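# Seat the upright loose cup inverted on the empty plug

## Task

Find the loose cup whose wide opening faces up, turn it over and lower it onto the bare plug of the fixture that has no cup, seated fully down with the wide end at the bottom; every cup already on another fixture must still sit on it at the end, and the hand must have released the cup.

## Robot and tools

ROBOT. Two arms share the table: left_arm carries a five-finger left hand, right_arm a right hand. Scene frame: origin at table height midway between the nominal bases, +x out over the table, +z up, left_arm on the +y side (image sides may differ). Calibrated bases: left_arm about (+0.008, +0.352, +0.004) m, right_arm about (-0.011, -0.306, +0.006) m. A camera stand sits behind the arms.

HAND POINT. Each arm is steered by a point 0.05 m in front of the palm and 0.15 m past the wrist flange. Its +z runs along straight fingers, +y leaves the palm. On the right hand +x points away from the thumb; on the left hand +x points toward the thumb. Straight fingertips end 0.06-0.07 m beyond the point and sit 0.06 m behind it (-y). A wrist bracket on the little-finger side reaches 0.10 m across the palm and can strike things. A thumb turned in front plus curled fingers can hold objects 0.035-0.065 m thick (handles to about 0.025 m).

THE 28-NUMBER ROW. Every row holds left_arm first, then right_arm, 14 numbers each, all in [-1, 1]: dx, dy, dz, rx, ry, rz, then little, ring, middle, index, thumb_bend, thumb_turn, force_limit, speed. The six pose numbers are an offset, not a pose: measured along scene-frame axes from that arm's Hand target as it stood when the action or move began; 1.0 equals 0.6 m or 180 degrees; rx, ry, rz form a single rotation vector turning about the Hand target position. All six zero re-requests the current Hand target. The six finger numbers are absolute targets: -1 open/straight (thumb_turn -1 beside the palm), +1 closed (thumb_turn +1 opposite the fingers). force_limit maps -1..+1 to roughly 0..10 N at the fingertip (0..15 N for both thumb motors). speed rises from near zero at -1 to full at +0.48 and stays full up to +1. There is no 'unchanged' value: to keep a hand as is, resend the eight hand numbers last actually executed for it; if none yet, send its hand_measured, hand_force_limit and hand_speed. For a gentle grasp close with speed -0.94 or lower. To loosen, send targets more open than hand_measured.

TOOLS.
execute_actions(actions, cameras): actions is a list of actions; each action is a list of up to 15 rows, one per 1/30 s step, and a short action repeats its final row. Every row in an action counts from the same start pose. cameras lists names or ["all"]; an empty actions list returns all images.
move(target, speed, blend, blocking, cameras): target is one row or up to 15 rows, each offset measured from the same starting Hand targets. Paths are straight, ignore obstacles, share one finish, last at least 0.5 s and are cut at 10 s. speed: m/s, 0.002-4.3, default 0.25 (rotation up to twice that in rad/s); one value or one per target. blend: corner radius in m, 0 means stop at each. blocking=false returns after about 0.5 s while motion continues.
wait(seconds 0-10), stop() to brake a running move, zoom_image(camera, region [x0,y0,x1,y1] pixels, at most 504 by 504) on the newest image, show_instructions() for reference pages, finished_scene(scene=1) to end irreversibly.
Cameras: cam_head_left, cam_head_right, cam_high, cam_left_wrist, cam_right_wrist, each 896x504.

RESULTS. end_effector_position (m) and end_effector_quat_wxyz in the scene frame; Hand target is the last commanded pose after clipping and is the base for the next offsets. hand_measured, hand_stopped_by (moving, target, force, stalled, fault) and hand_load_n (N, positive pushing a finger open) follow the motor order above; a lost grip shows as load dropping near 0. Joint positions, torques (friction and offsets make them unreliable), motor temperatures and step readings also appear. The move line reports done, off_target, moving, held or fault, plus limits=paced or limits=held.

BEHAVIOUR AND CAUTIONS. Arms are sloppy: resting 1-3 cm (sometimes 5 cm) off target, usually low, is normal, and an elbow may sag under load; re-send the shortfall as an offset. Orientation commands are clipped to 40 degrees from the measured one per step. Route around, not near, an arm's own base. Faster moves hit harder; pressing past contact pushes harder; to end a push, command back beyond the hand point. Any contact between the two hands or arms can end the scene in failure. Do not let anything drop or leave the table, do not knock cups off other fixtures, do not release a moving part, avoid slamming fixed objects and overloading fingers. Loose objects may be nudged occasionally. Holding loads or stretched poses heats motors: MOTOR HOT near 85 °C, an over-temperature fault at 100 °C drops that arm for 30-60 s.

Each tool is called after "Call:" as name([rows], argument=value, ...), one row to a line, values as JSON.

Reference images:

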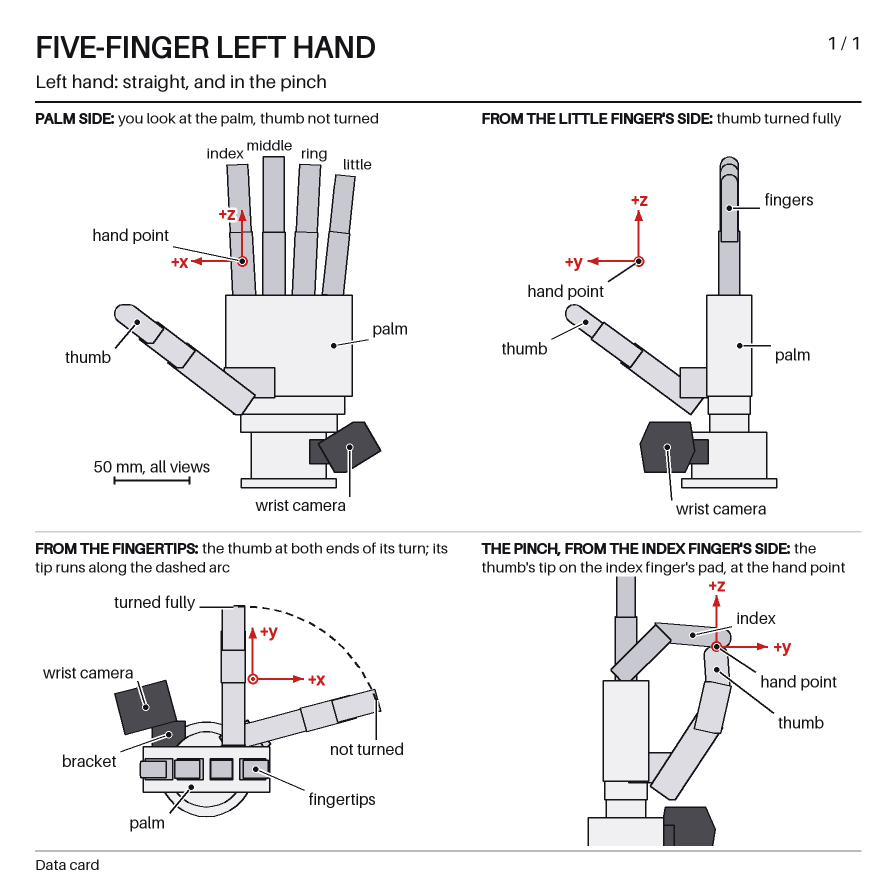

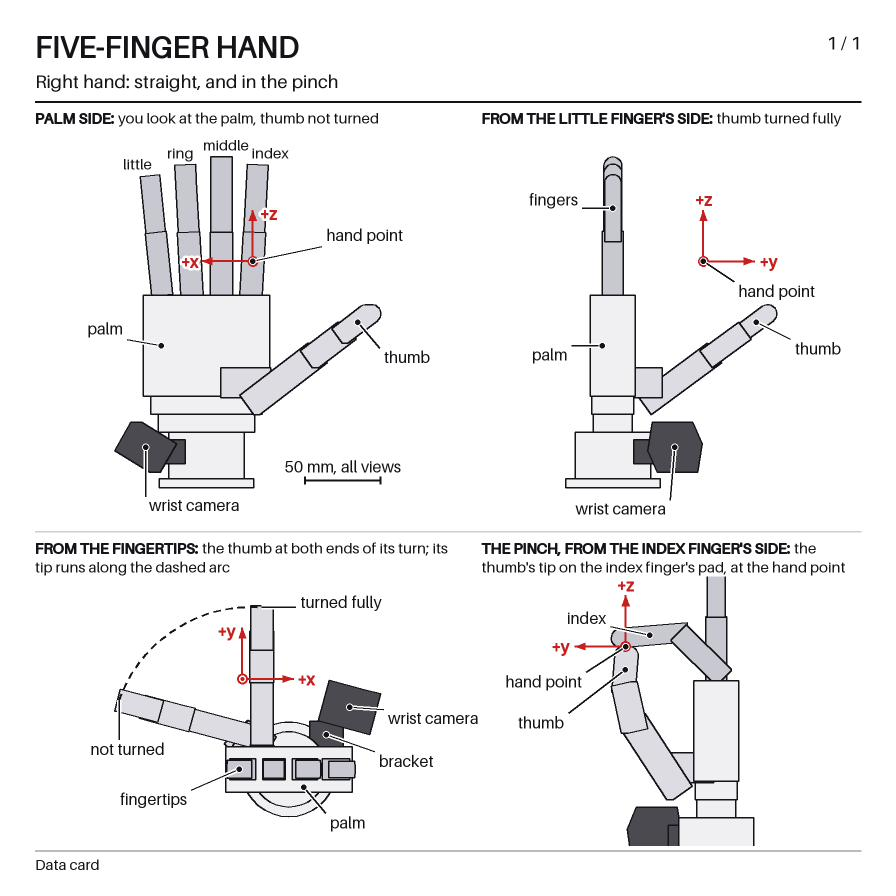

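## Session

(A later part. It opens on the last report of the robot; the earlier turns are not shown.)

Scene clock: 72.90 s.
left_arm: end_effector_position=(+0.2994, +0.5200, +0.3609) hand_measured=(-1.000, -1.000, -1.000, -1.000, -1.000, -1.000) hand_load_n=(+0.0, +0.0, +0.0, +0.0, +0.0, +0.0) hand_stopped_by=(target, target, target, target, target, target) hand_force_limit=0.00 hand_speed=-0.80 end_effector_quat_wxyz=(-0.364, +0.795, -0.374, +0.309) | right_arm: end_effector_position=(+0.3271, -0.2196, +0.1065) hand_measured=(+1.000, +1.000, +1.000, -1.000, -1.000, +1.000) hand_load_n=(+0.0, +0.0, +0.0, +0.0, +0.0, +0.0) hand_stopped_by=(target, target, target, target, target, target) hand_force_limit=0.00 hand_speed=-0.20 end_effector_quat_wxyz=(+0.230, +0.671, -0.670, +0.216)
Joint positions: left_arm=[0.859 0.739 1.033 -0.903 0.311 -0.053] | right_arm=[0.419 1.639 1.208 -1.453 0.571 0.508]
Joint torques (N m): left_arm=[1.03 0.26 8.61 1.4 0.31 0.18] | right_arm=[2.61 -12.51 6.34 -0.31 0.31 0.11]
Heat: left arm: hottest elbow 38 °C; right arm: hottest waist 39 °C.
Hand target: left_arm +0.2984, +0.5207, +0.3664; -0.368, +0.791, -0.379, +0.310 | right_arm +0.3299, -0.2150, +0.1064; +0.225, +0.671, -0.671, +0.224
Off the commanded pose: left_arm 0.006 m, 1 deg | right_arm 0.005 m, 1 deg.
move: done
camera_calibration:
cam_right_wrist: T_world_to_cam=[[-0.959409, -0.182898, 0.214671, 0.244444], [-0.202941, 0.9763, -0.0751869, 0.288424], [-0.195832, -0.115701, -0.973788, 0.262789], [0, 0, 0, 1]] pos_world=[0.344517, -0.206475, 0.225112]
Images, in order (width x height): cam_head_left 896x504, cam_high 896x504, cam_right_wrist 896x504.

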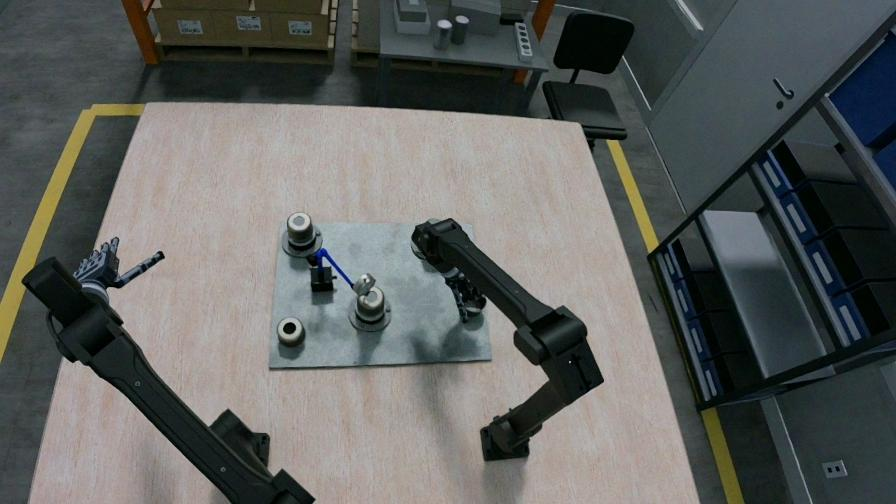

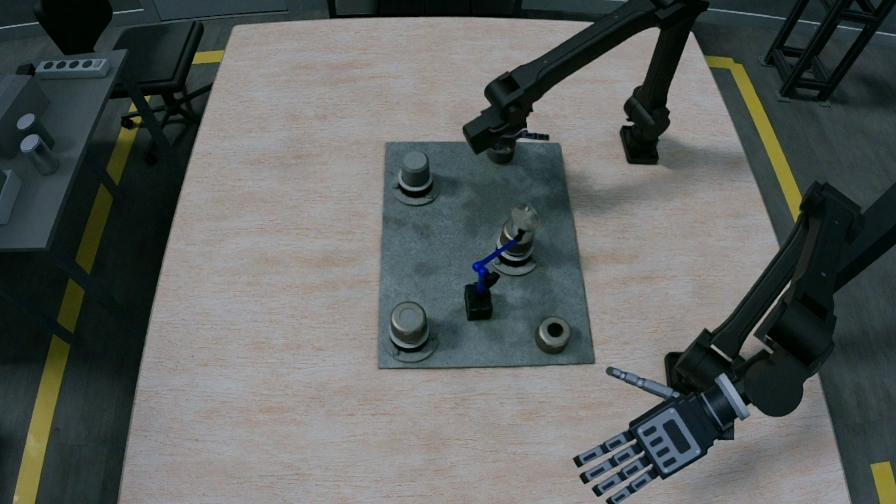

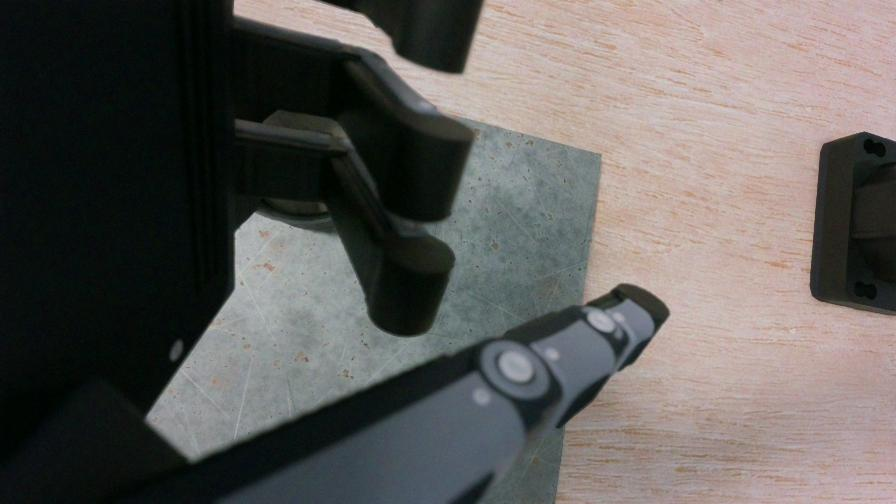

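Call:
move(target=[0,0,0,0,0,0,-1,-1,-1,-1,-1,-1,0,-0.8, 0.0,0.064,-0.047,0,0,0,1,1,1,-1,-1,1,0,-0.2], speed=0.07, cameras=["cam_right_wrist","cam_high", "cam_head_left"])

Call:
zoom_image(camera="cam_high", region=[440, 60, 560, 180])

Call:
zoom_image(camera="cam_head_left", region=[420, 230, 540, 330])

Scene clock: 75.90 s.
left_arm: end_effector_position=(+0.2994, +0.5200, +0.3609) hand_measured=(-1.000, -1.000, -1.000, -1.000, -1.000, -1.000) hand_load_n=(+0.0, +0.0, +0.0, +0.0, +0.0, +0.0) hand_stopped_by=(target, target, target, target, target, target) hand_force_limit=0.00 hand_speed=-0.80 end_effector_quat_wxyz=(-0.364, +0.795, -0.374, +0.309) | right_arm: end_effector_position=(+0.3195, -0.1885, +0.0769) hand_measured=(+1.000, +1.000, +1.000, -1.000, -1.000, +1.000) hand_load_n=(+0.0, +0.0, +0.0, +0.0, +0.0, +0.0) hand_stopped_by=(target, target, target, target, target, target) hand_force_limit=0.00 hand_speed=-0.20 end_effector_quat_wxyz=(+0.241, +0.671, -0.667, +0.217)
Joint positions: left_arm=[0.859 0.739 1.033 -0.903 0.311 -0.053] | right_arm=[0.493 1.714 1.208 -1.444 0.554 0.594]
Joint torques (N m): left_arm=[0.67 -0.85 8.64 1.29 0.28 0.22] | right_arm=[2.73 -12.86 7.84 -0.34 0 0.11]
Heat: left arm: hottest elbow 38 °C; right arm: hottest waist 39 °C.
Hand target: left_arm +0.2984, +0.5207, +0.3664; -0.368, +0.791, -0.379, +0.310 | right_arm +0.3299, -0.1766, +0.0782; +0.225, +0.671, -0.671, +0.224
Off the commanded pose: left_arm 0.006 m, 1 deg | right_arm 0.016 m, 2 deg.
move: off_target (right_arm)
camera_calibration:
cam_right_wrist: T_world_to_cam=[[-0.956336, -0.178737, 0.231245, 0.247706], [-0.20365, 0.975028, -0.0885798, 0.255291], [-0.209638, -0.131805, -0.968855, 0.23714], [0, 0, 0, 1]] pos_world=[0.338594, -0.173385, 0.195087]
Images, in order (width x height): cam_head_left 896x504, cam_high 896x504, cam_right_wrist 896x504.

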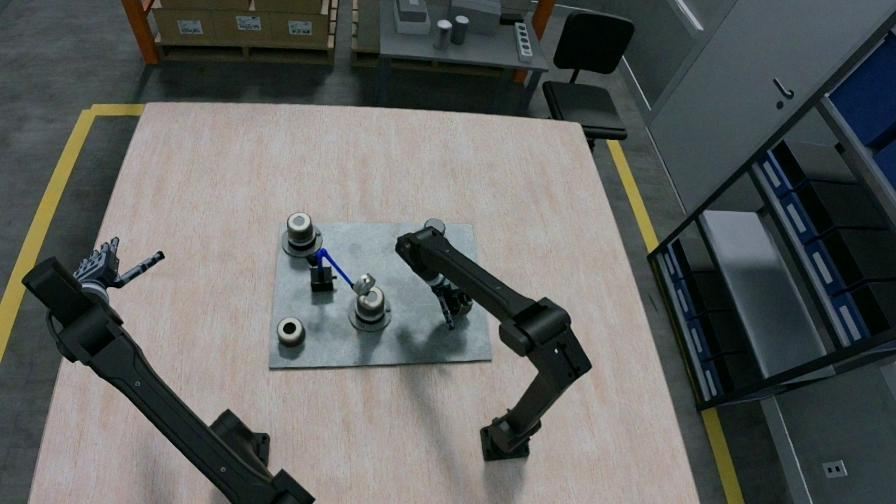

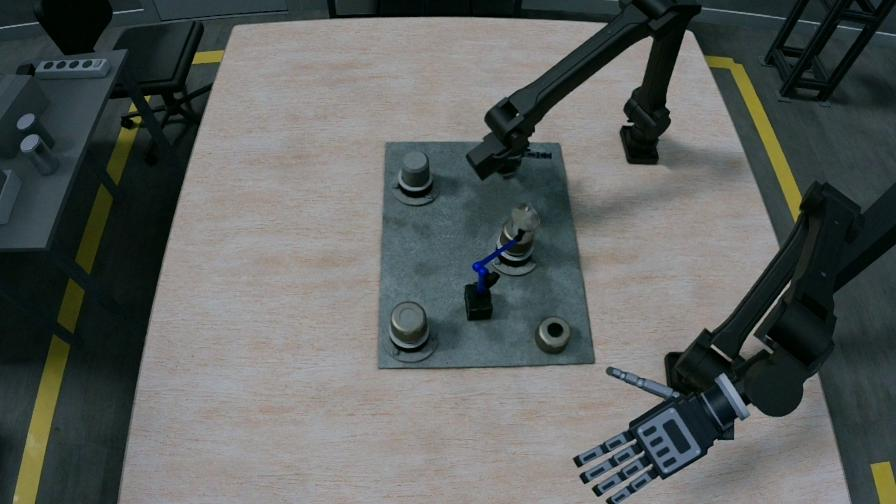

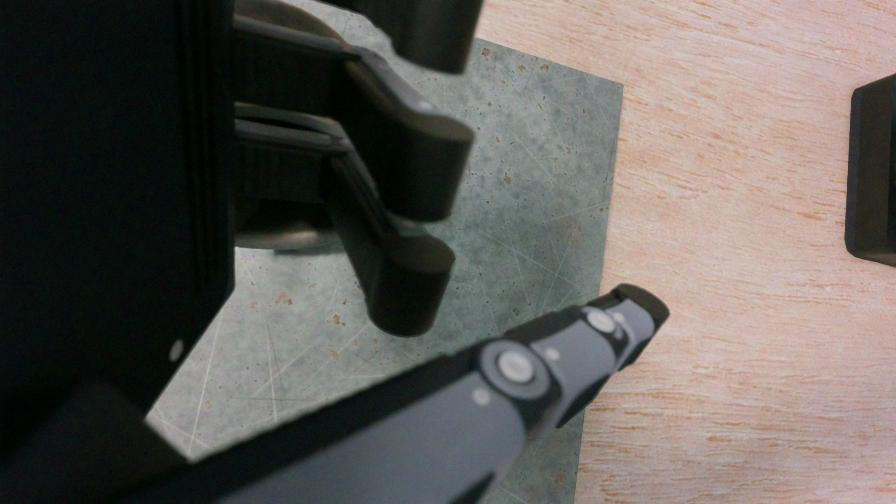

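Scaled by 4.200 from the camera's 896x504 image, which has a finer 1280x720 frame.

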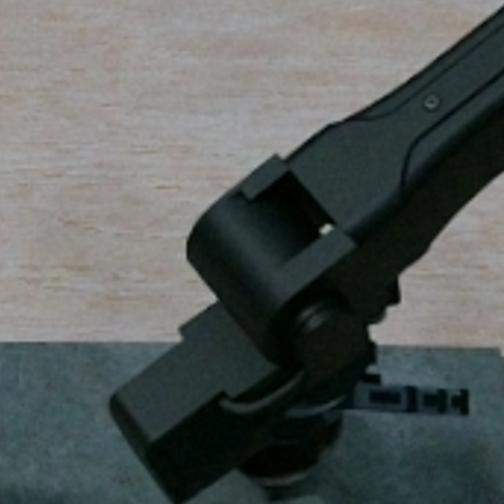

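Scaled by 4.200 from the camera's 896x504 image, which has a finer 1280x720 frame.

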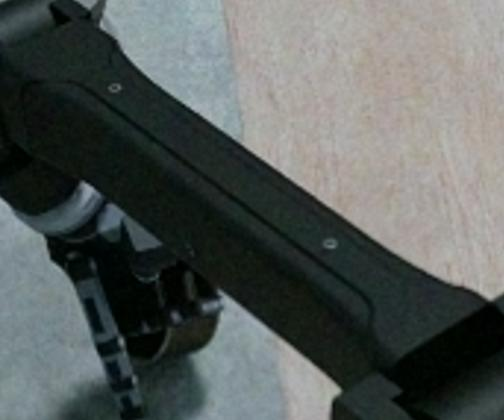

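Call:
zoom_image(camera="cam_right_wrist", region=[180, 0, 480, 300])

Call:
zoom_image(camera="cam_head_left", region=[430, 280, 490, 335])

Call:
zoom_image(camera="cam_high", region=[480, 140, 560, 200])

Scaled by 1.680 from the camera's 896x504 image, which has a finer 1280x720 frame.

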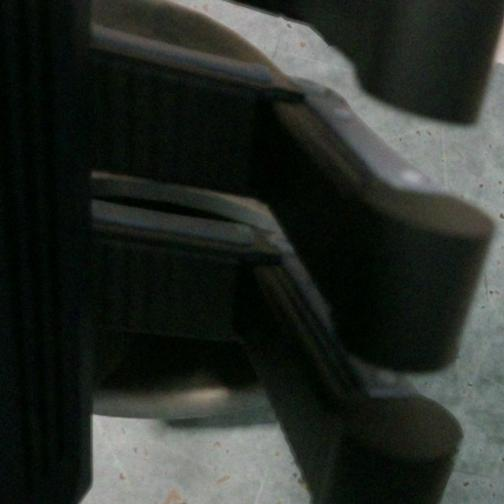

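Scaled by 8.400 from the camera's 896x504 image, which has a finer 1280x720 frame.

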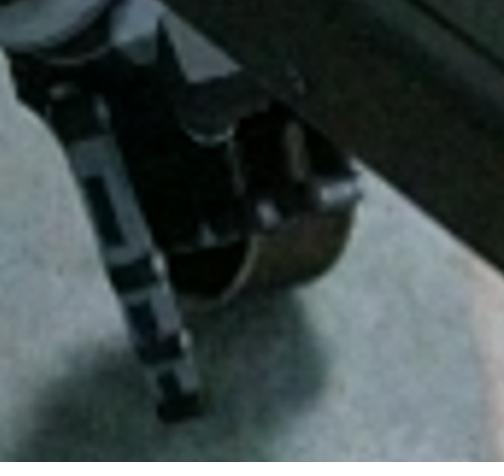

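Scaled by 6.300 from the camera's 896x504 image, which has a finer 1280x720 frame.

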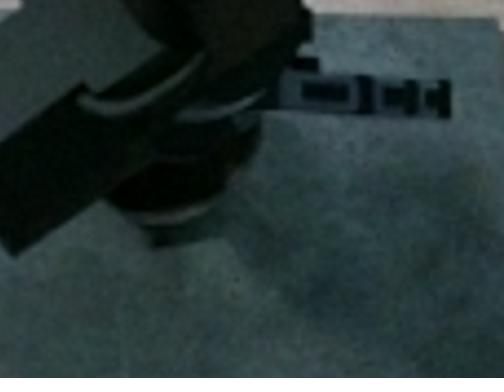

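Call:
move([
  [0,0,0,0,0,0,-1,-1,-1,-1,-1,-1,0,-0.8, 0.0,0.03,-0.02,0,0,0,1,1,1,-1,-1,1,0,-0.2],
], speed=0.05, cameras=["cam_right_wrist","cam_high", "cam_head_left"])

Call:
zoom_image(camera="cam_right_wrist", region=[180, 0, 480, 300])

Call:
zoom_image(camera="cam_head_left", region=[420, 280, 490, 335])

Call:
zoom_image(camera="cam_high", region=[480, 140, 560, 200])

Scene clock: 81.30 s.
left_arm: end_effector_position=(+0.2994, +0.5200, +0.3609) hand_measured=(-1.000, -1.000, -1.000, -1.000, -1.000, -1.000) hand_load_n=(+0.0, +0.0, +0.0, +0.0, +0.0, -0.5) hand_stopped_by=(target, target, target, target, target, target) hand_force_limit=0.00 hand_speed=-0.80 end_effector_quat_wxyz=(-0.364, +0.795, -0.374, +0.309) | right_arm: end_effector_position=(+0.3188, -0.1850, +0.0740) hand_measured=(+1.000, +1.000, +1.000, -1.000, -1.000, +1.000) hand_load_n=(+0.0, +0.0, +0.0, +0.0, +0.0, +0.0) hand_stopped_by=(target, target, target, target, target, target) hand_force_limit=0.00 hand_speed=-0.20 end_effector_quat_wxyz=(+0.247, +0.665, -0.667, +0.228)
Joint positions: left_arm=[0.859 0.739 1.033 -0.903 0.311 -0.053] | right_arm=[0.51 1.73 1.213 -1.456 0.571 0.629]
Joint torques (N m): left_arm=[-0.15 0.15 8.66 1.14 0.35 0.18] | right_arm=[4.01 -10.99 8.68 -0.24 -0.51 0.11]
Heat: left arm: hottest elbow 38 °C; right arm: hottest waist 39 °C.
Hand target: left_arm +0.2984, +0.5207, +0.3664; -0.368, +0.791, -0.379, +0.310 | right_arm +0.3299, -0.1586, +0.0662; +0.225, +0.671, -0.671, +0.224
Off the commanded pose: left_arm 0.006 m, 1 deg | right_arm 0.030 m, 3 deg.
move: off_target (right_arm)
camera_calibration:
cam_right_wrist: T_world_to_cam=[[-0.959177, -0.168779, 0.226919, 0.251405], [-0.198575, 0.973259, -0.115473, 0.25143], [-0.201362, -0.155819, -0.967044, 0.227358], [0, 0, 0, 1]] pos_world=[0.336851, -0.166848, 0.19185]
Images, in order (width x height): cam_head_left 896x504, cam_high 896x504, cam_right_wrist 896x504.

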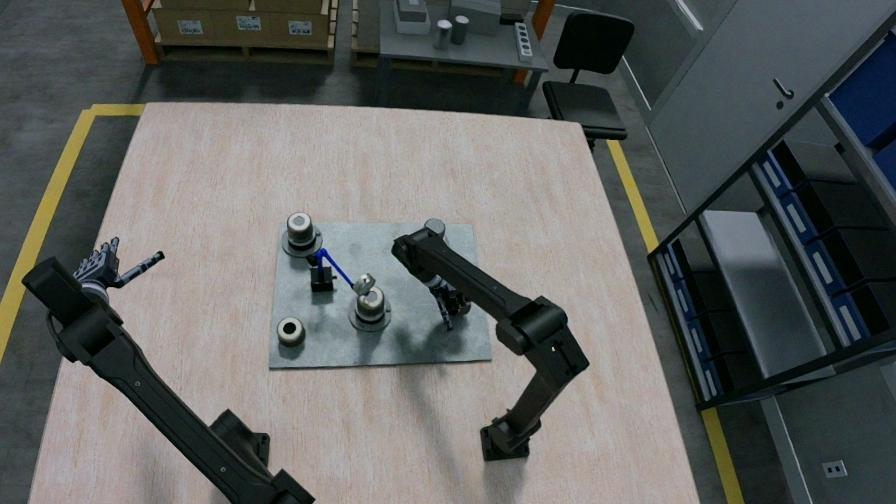

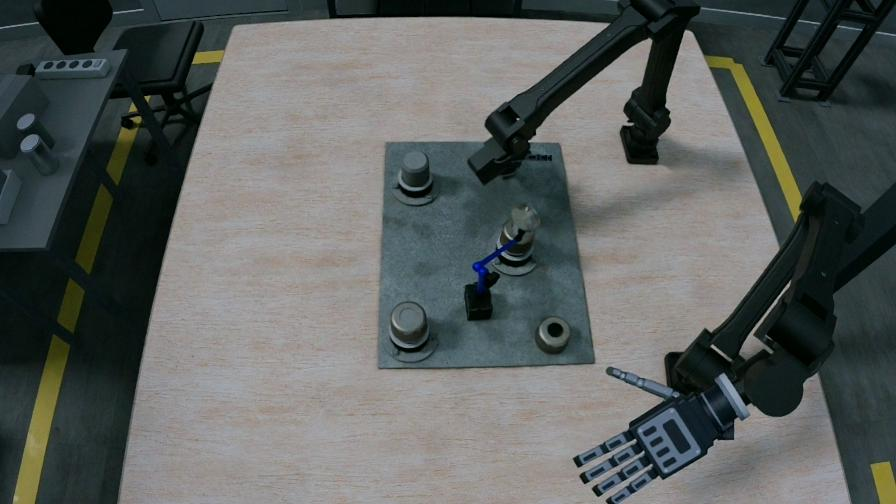

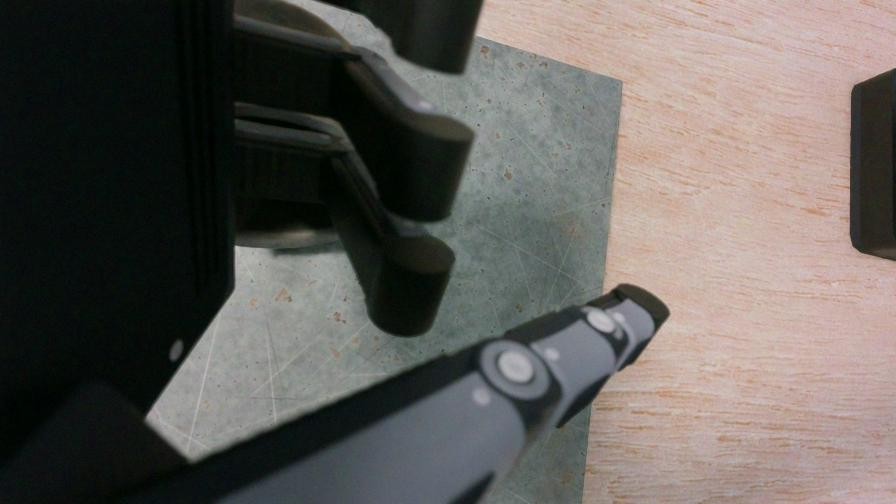

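Scaled by 1.680 from the camera's 896x504 image, which has a finer 1280x720 frame.

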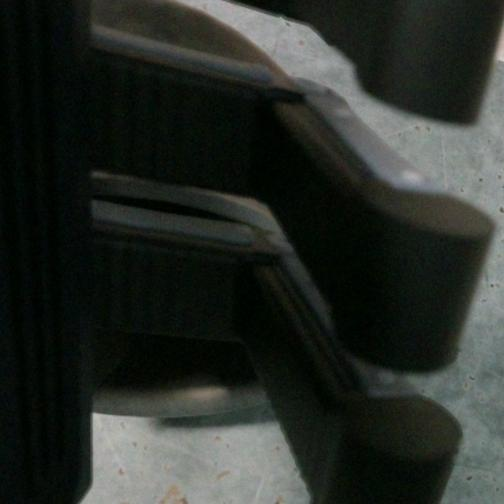

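Scaled by 7.200 from the camera's 896x504 image, which has a finer 1280x720 frame.

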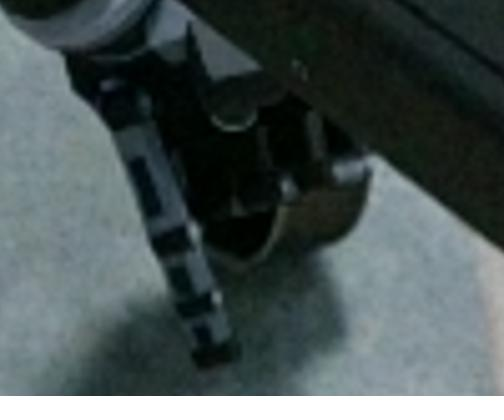

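Scaled by 6.300 from the camera's 896x504 image, which has a finer 1280x720 frame.

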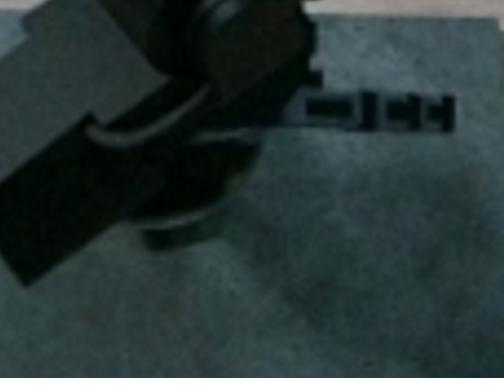

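Call:
move([
  [0,0,0,0,0,0,-1,-1,-1,-1,-1,-1,0,-0.8, -0.003,0.011,0.1,0,0,0,1,1,1,-1,-1,1,0,-0.2],
], speed=[0.08], cameras=["cam_right_wrist","cam_high", "cam_head_left","cam_head_right"])

Call:
zoom_image(camera="cam_right_wrist", region=[180, 0, 480, 300])

Call:
zoom_image(camera="cam_head_left", region=[420, 280, 490, 335])

Call:
zoom_image(camera="cam_high", region=[480, 140, 560, 200])

Scene clock: 86.30 s.
left_arm: end_effector_position=(+0.2994, +0.5200, +0.3609) hand_measured=(-1.000, -1.000, -1.000, -1.000, -1.000, -1.000) hand_load_n=(+0.0, +0.0, -0.5, +0.0, +0.0, -0.5) hand_stopped_by=(target, target, target, target, target, target) hand_force_limit=0.00 hand_speed=-0.80 end_effector_quat_wxyz=(-0.364, +0.795, -0.374, +0.309) | right_arm: end_effector_position=(+0.3157, -0.1615, +0.1038) hand_measured=(+1.000, +1.000, +1.000, -1.000, -1.000, +1.000) hand_load_n=(+0.0, +0.0, +0.0, +0.0, +0.0, +0.0) hand_stopped_by=(target, target, target, target, target, target) hand_force_limit=0.00 hand_speed=-0.20 end_effector_quat_wxyz=(+0.249, +0.675, -0.660, +0.216)
Joint positions: left_arm=[0.859 0.739 1.033 -0.903 0.311 -0.053] | right_arm=[0.551 1.725 1.291 -1.563 0.536 0.644]
Joint torques (N m): left_arm=[0.15 -0.21 8.61 1.33 0.36 0.2] | right_arm=[2.49 -16.21 9.91 -1.95 0.07 0.11]
Heat: left arm: hottest elbow 38 °C; right arm: hottest waist 39 °C.
Hand target: left_arm +0.2984, +0.5207, +0.3664; -0.368, +0.791, -0.379, +0.310 | right_arm +0.3281, -0.1520, +0.1262; +0.225, +0.671, -0.671, +0.224
Off the commanded pose: left_arm 0.006 m, 1 deg | right_arm 0.027 m, 3 deg.
move: off_target (right_arm)
camera_calibration:
cam_right_wrist: T_world_to_cam=[[-0.949817, -0.186894, 0.250836, 0.237283], [-0.216304, 0.971686, -0.0950701, 0.234616], [-0.225966, -0.144556, -0.96335, 0.268418], [0, 0, 0, 1]] pos_world=[0.336777, -0.144825, 0.221367]
Images, in order (width x height): cam_head_left 896x504, cam_head_right 896x504, cam_high 896x504, cam_right_wrist 896x504.

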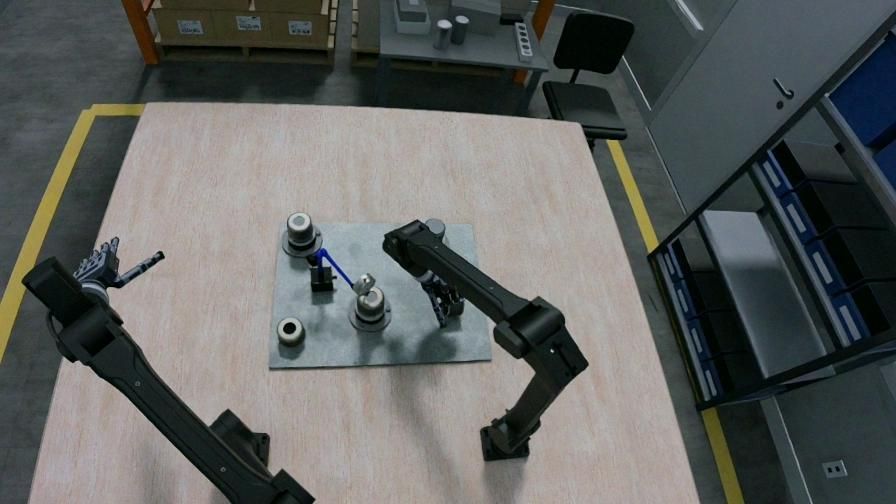

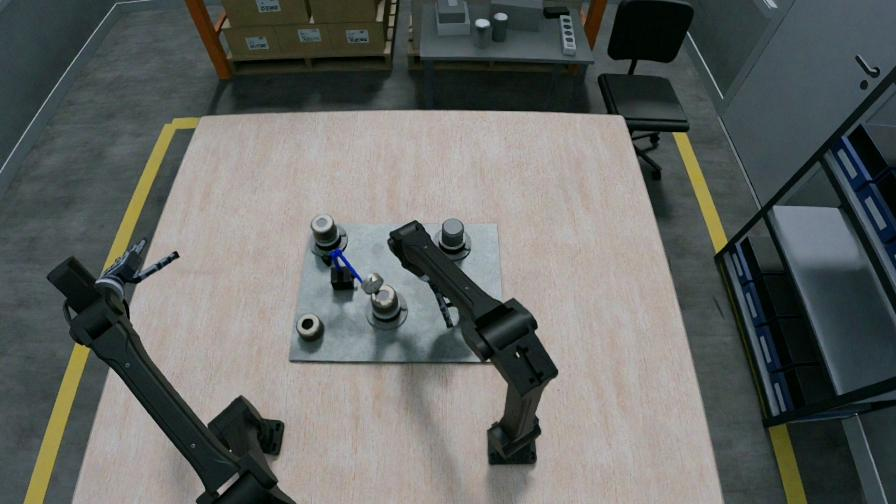

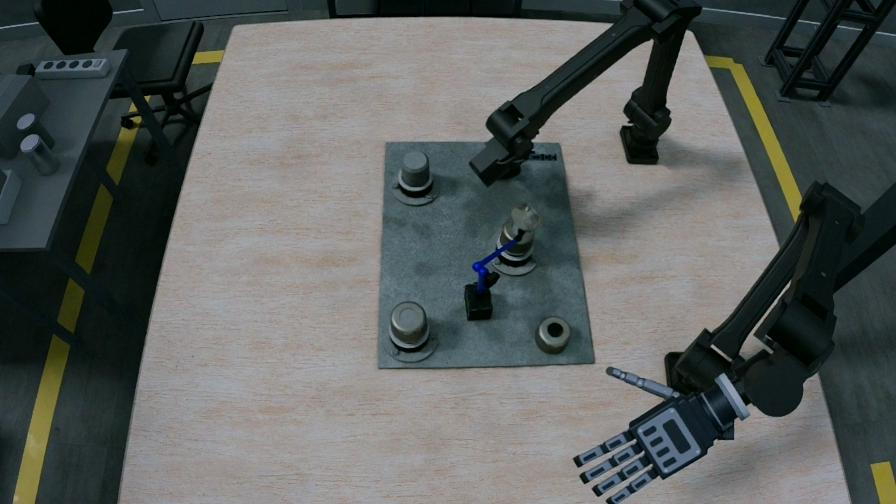

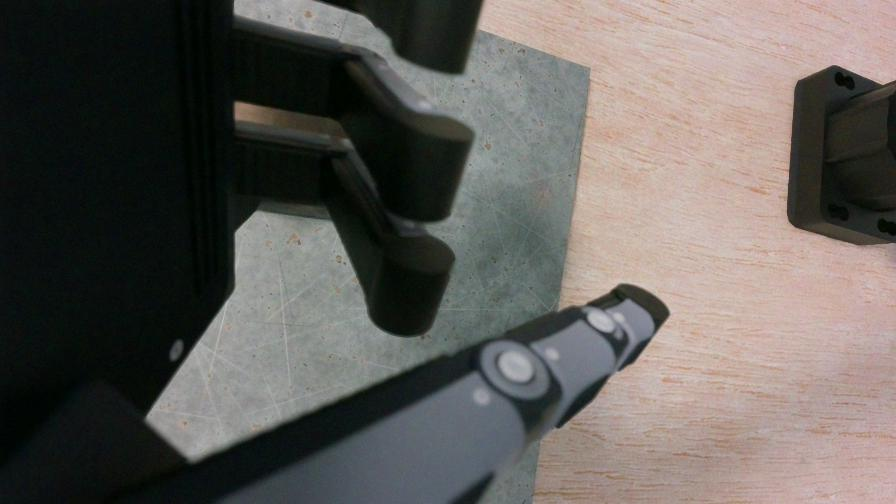

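Scaled by 1.680 from the camera's 896x504 image, which has a finer 1280x720 frame.

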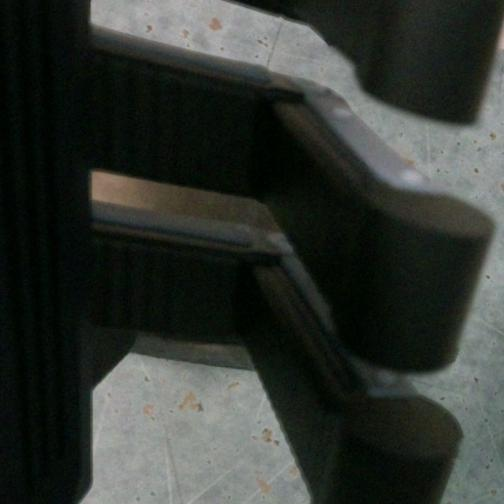

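Scaled by 7.200 from the camera's 896x504 image, which has a finer 1280x720 frame.

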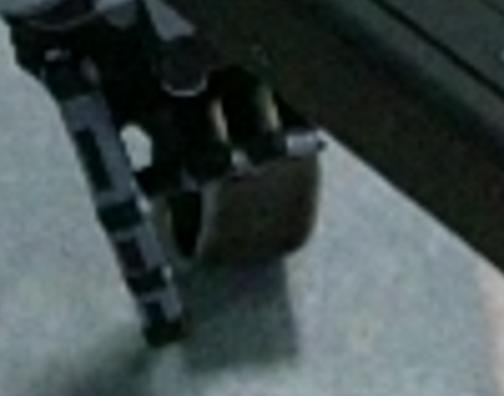

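Scaled by 6.300 from the camera's 896x504 image, which has a finer 1280x720 frame.

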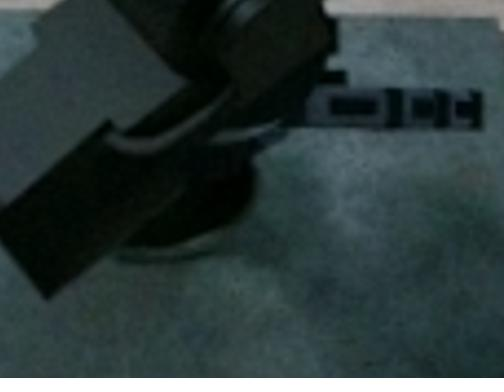

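Call:
move([
  [0,0,0,0,0,0,-1,-1,-1,-1,-1,-1,0,-0.8, 0,0.033,0.083,0,0,0,1,1,1,-1,-1,1,0,-0.2],
  [0,0,0,0,0,0,-1,-1,-1,-1,-1,-1,0,-0.8, 0.087,-0.083,0.067,0.194,-0.241,0.0804,-1,-1,-1,-1,-1,1,0,0.2],
], speed=0.2, blend=[0.02,0], cameras=["cam_right_wrist","cam_high", "cam_head_left","cam_head_right"])

Scene clock: 94.90 s.
left_arm: end_effector_position=(+0.2994, +0.5200, +0.3609) hand_measured=(-1.000, -1.000, -1.000, -1.000, -1.000, -1.000) hand_load_n=(+0.0, +0.0, +0.0, -0.5, +0.0, +0.0) hand_stopped_by=(target, target, target, target, target, target) hand_force_limit=0.00 hand_speed=-0.80 end_effector_quat_wxyz=(-0.364, +0.795, -0.374, +0.309) | right_arm: end_effector_position=(+0.3722, -0.2011, +0.1538) hand_measured=(-1.000, -1.000, -1.000, -1.000, -1.000, +1.000) hand_load_n=(+0.0, +0.0, +0.0, +0.0, +0.0, +0.0) hand_stopped_by=(target, target, target, target, target, target) hand_force_limit=0.00 hand_speed=0.20 end_effector_quat_wxyz=(-0.252, +0.655, -0.665, +0.255)
Joint positions: left_arm=[0.859 0.739 1.033 -0.903 0.311 -0.053] | right_arm=[0.25 1.046 0.771 -0.58 0.174 0.198]
Joint torques (N m): left_arm=[0.5 -0.03 8.65 1.35 0.32 0.13] | right_arm=[1.14 -7 8.14 2.3 -0.14 -0.23]
Heat: left arm: hottest elbow 38 °C; right arm: hottest waist 39 °C.
Hand target: left_arm +0.2984, +0.5207, +0.3664; -0.368, +0.791, -0.379, +0.310 | right_arm +0.3803, -0.2018, +0.1664; -0.269, +0.653, -0.654, +0.271
Off the commanded pose: left_arm 0.006 m, 1 deg | right_arm 0.015 m, 3 deg.
move: off_target (right_arm); target 2's new numbers were sent with right_arm's hand 0.014 m and 3 deg from that target
camera_calibration:
cam_right_wrist: T_world_to_cam=[[-0.748862, -0.256069, -0.611256, 0.314934], [-0.489807, 0.835156, 0.250207, 0.311345], [0.446424, 0.486768, -0.750841, 0.167554], [0, 0, 0, 1]] pos_world=[0.313541, -0.260937, 0.240411]
Images, in order (width x height): cam_head_left 896x504, cam_head_right 896x504, cam_high 896x504, cam_right_wrist 896x504.

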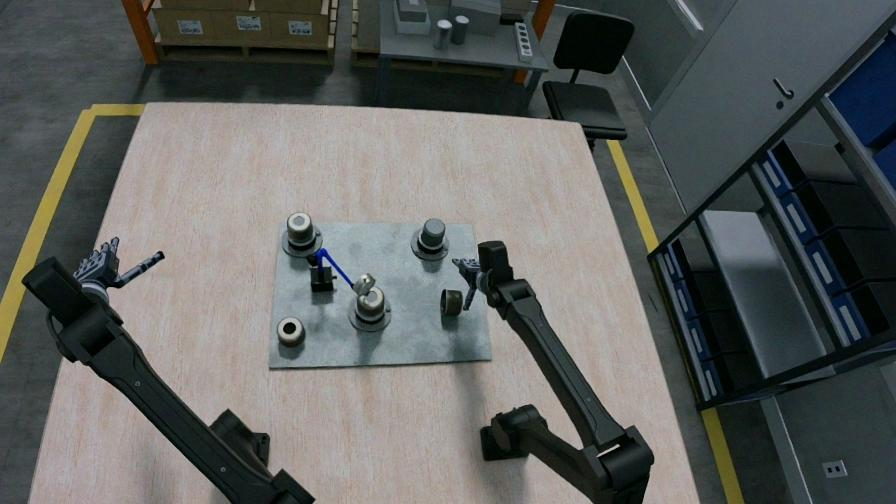

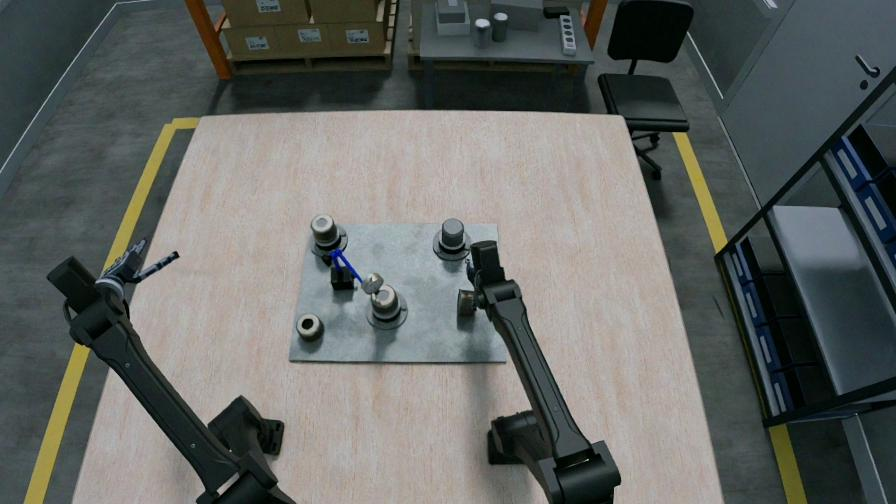

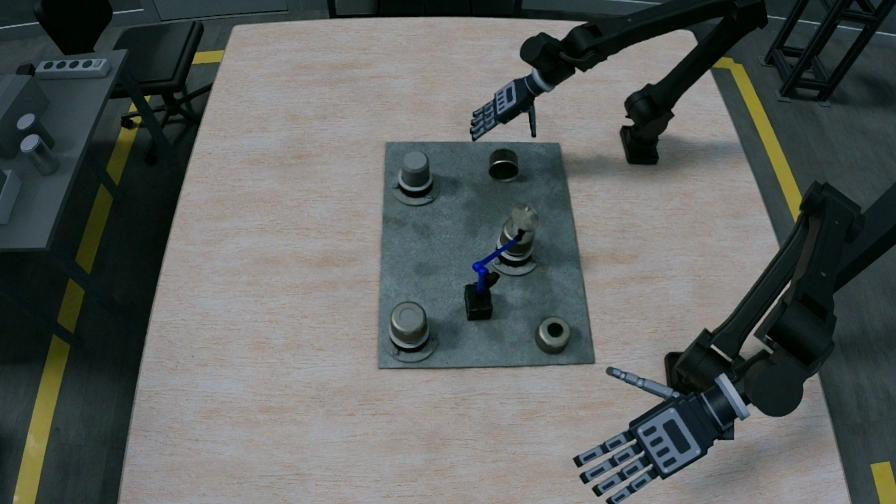

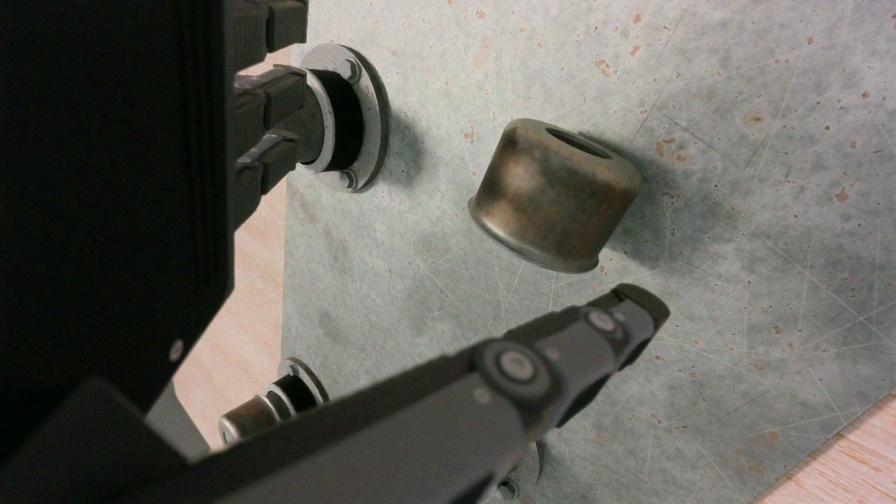

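Call:
zoom_image(camera="cam_right_wrist", region=[420, 80, 720, 330])

Call:
zoom_image(camera="cam_high", region=[450, 70, 570, 190])

Call:
zoom_image(camera="cam_head_left", region=[420, 240, 510, 330])

Scaled by 1.680 from the camera's 896x504 image, which has a finer 1280x720 frame.

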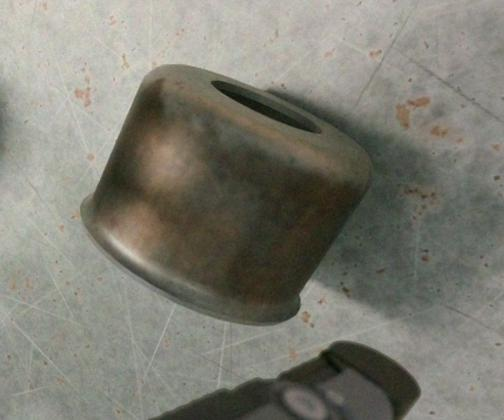

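Scaled by 4.200 from the camera's 896x504 image, which has a finer 1280x720 frame.

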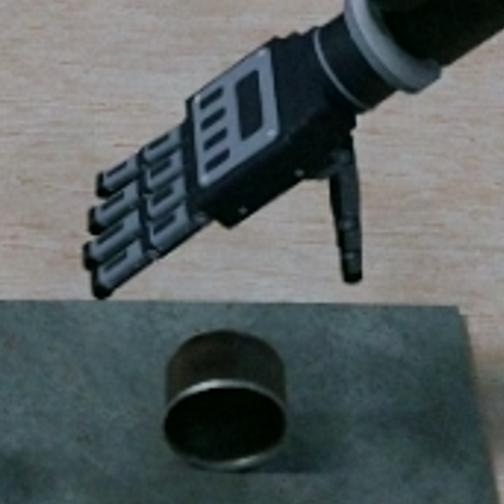

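Scaled by 5.600 from the camera's 896x504 image, which has a finer 1280x720 frame.

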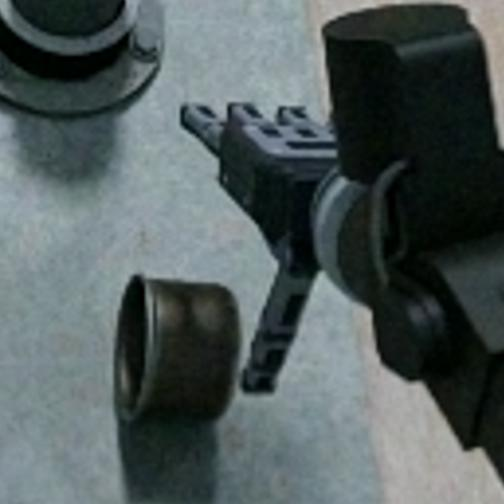

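Call:
move(target=[0,0,0,0,0,0,-1,-1,-1,-1,-1,-1,0,-0.8, -0.0182,0.0063,-0.14,0,0,0,-1,-1,-1,-1,-1,1,0,0.2], speed=0.15, cameras=["cam_right_wrist","cam_high"])

Scene clock: 100.53 s.
left_arm: end_effector_position=(+0.2994, +0.5200, +0.3609) hand_measured=(-1.000, -1.000, -1.000, -1.000, -1.000, -1.000) hand_load_n=(+0.0, +0.0, -0.5, +0.0, +0.0, +0.0) hand_stopped_by=(target, target, target, target, target, target) hand_force_limit=0.00 hand_speed=-0.80 end_effector_quat_wxyz=(-0.364, +0.795, -0.374, +0.309) | right_arm: end_effector_position=(+0.3608, -0.2031, +0.0756) hand_measured=(-1.000, -1.000, -1.000, -1.000, -1.000, +1.000) hand_load_n=(+0.0, +0.0, +0.0, +0.0, +0.0, +0.0) hand_stopped_by=(target, target, target, target, target, target) hand_force_limit=0.00 hand_speed=0.20 end_effector_quat_wxyz=(-0.257, +0.654, -0.663, +0.259)
Joint positions: left_arm=[0.859 0.739 1.033 -0.903 0.311 -0.053] | right_arm=[0.255 1.105 0.582 -0.318 0.178 0.198]
Joint torques (N m): left_arm=[0.62 0.32 8.61 1.29 0.28 0.15] | right_arm=[2.61 -5.25 7.62 2.36 0.15 -0.08]
Heat: left arm: hottest elbow 38 °C; right arm: hottest waist 39 °C.
Hand target: left_arm +0.2984, +0.5207, +0.3664; -0.368, +0.791, -0.379, +0.310 | right_arm +0.3694, -0.1981, +0.0824; -0.269, +0.653, -0.654, +0.271
Off the commanded pose: left_arm 0.006 m, 1 deg | right_arm 0.012 m, 2 deg.
move: off_target (right_arm)
camera_calibration:
cam_right_wrist: T_world_to_cam=[[-0.739701, -0.257232, -0.621832, 0.255309], [-0.494638, 0.834364, 0.243248, 0.32903], [0.456263, 0.487513, -0.744416, 0.111146], [0, 0, 0, 1]] pos_world=[0.300891, -0.263043, 0.161462]
Images, in order (width x height): cam_high 896x504, cam_right_wrist 896x504.

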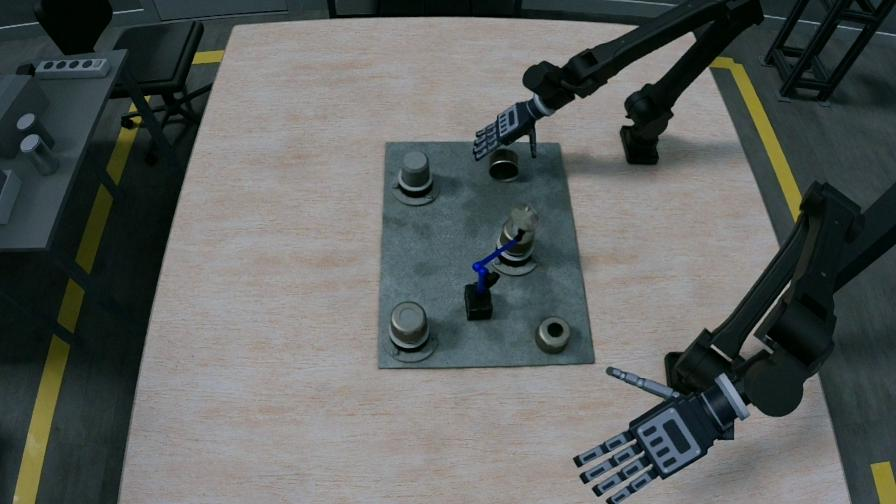

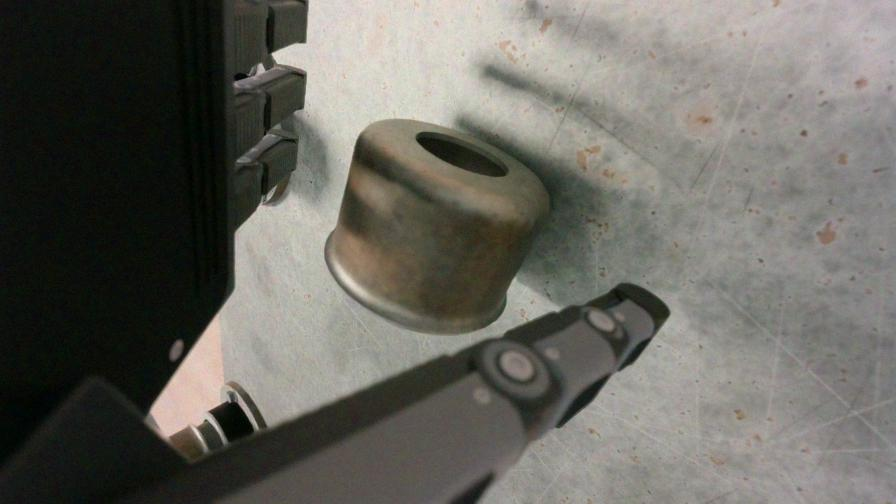

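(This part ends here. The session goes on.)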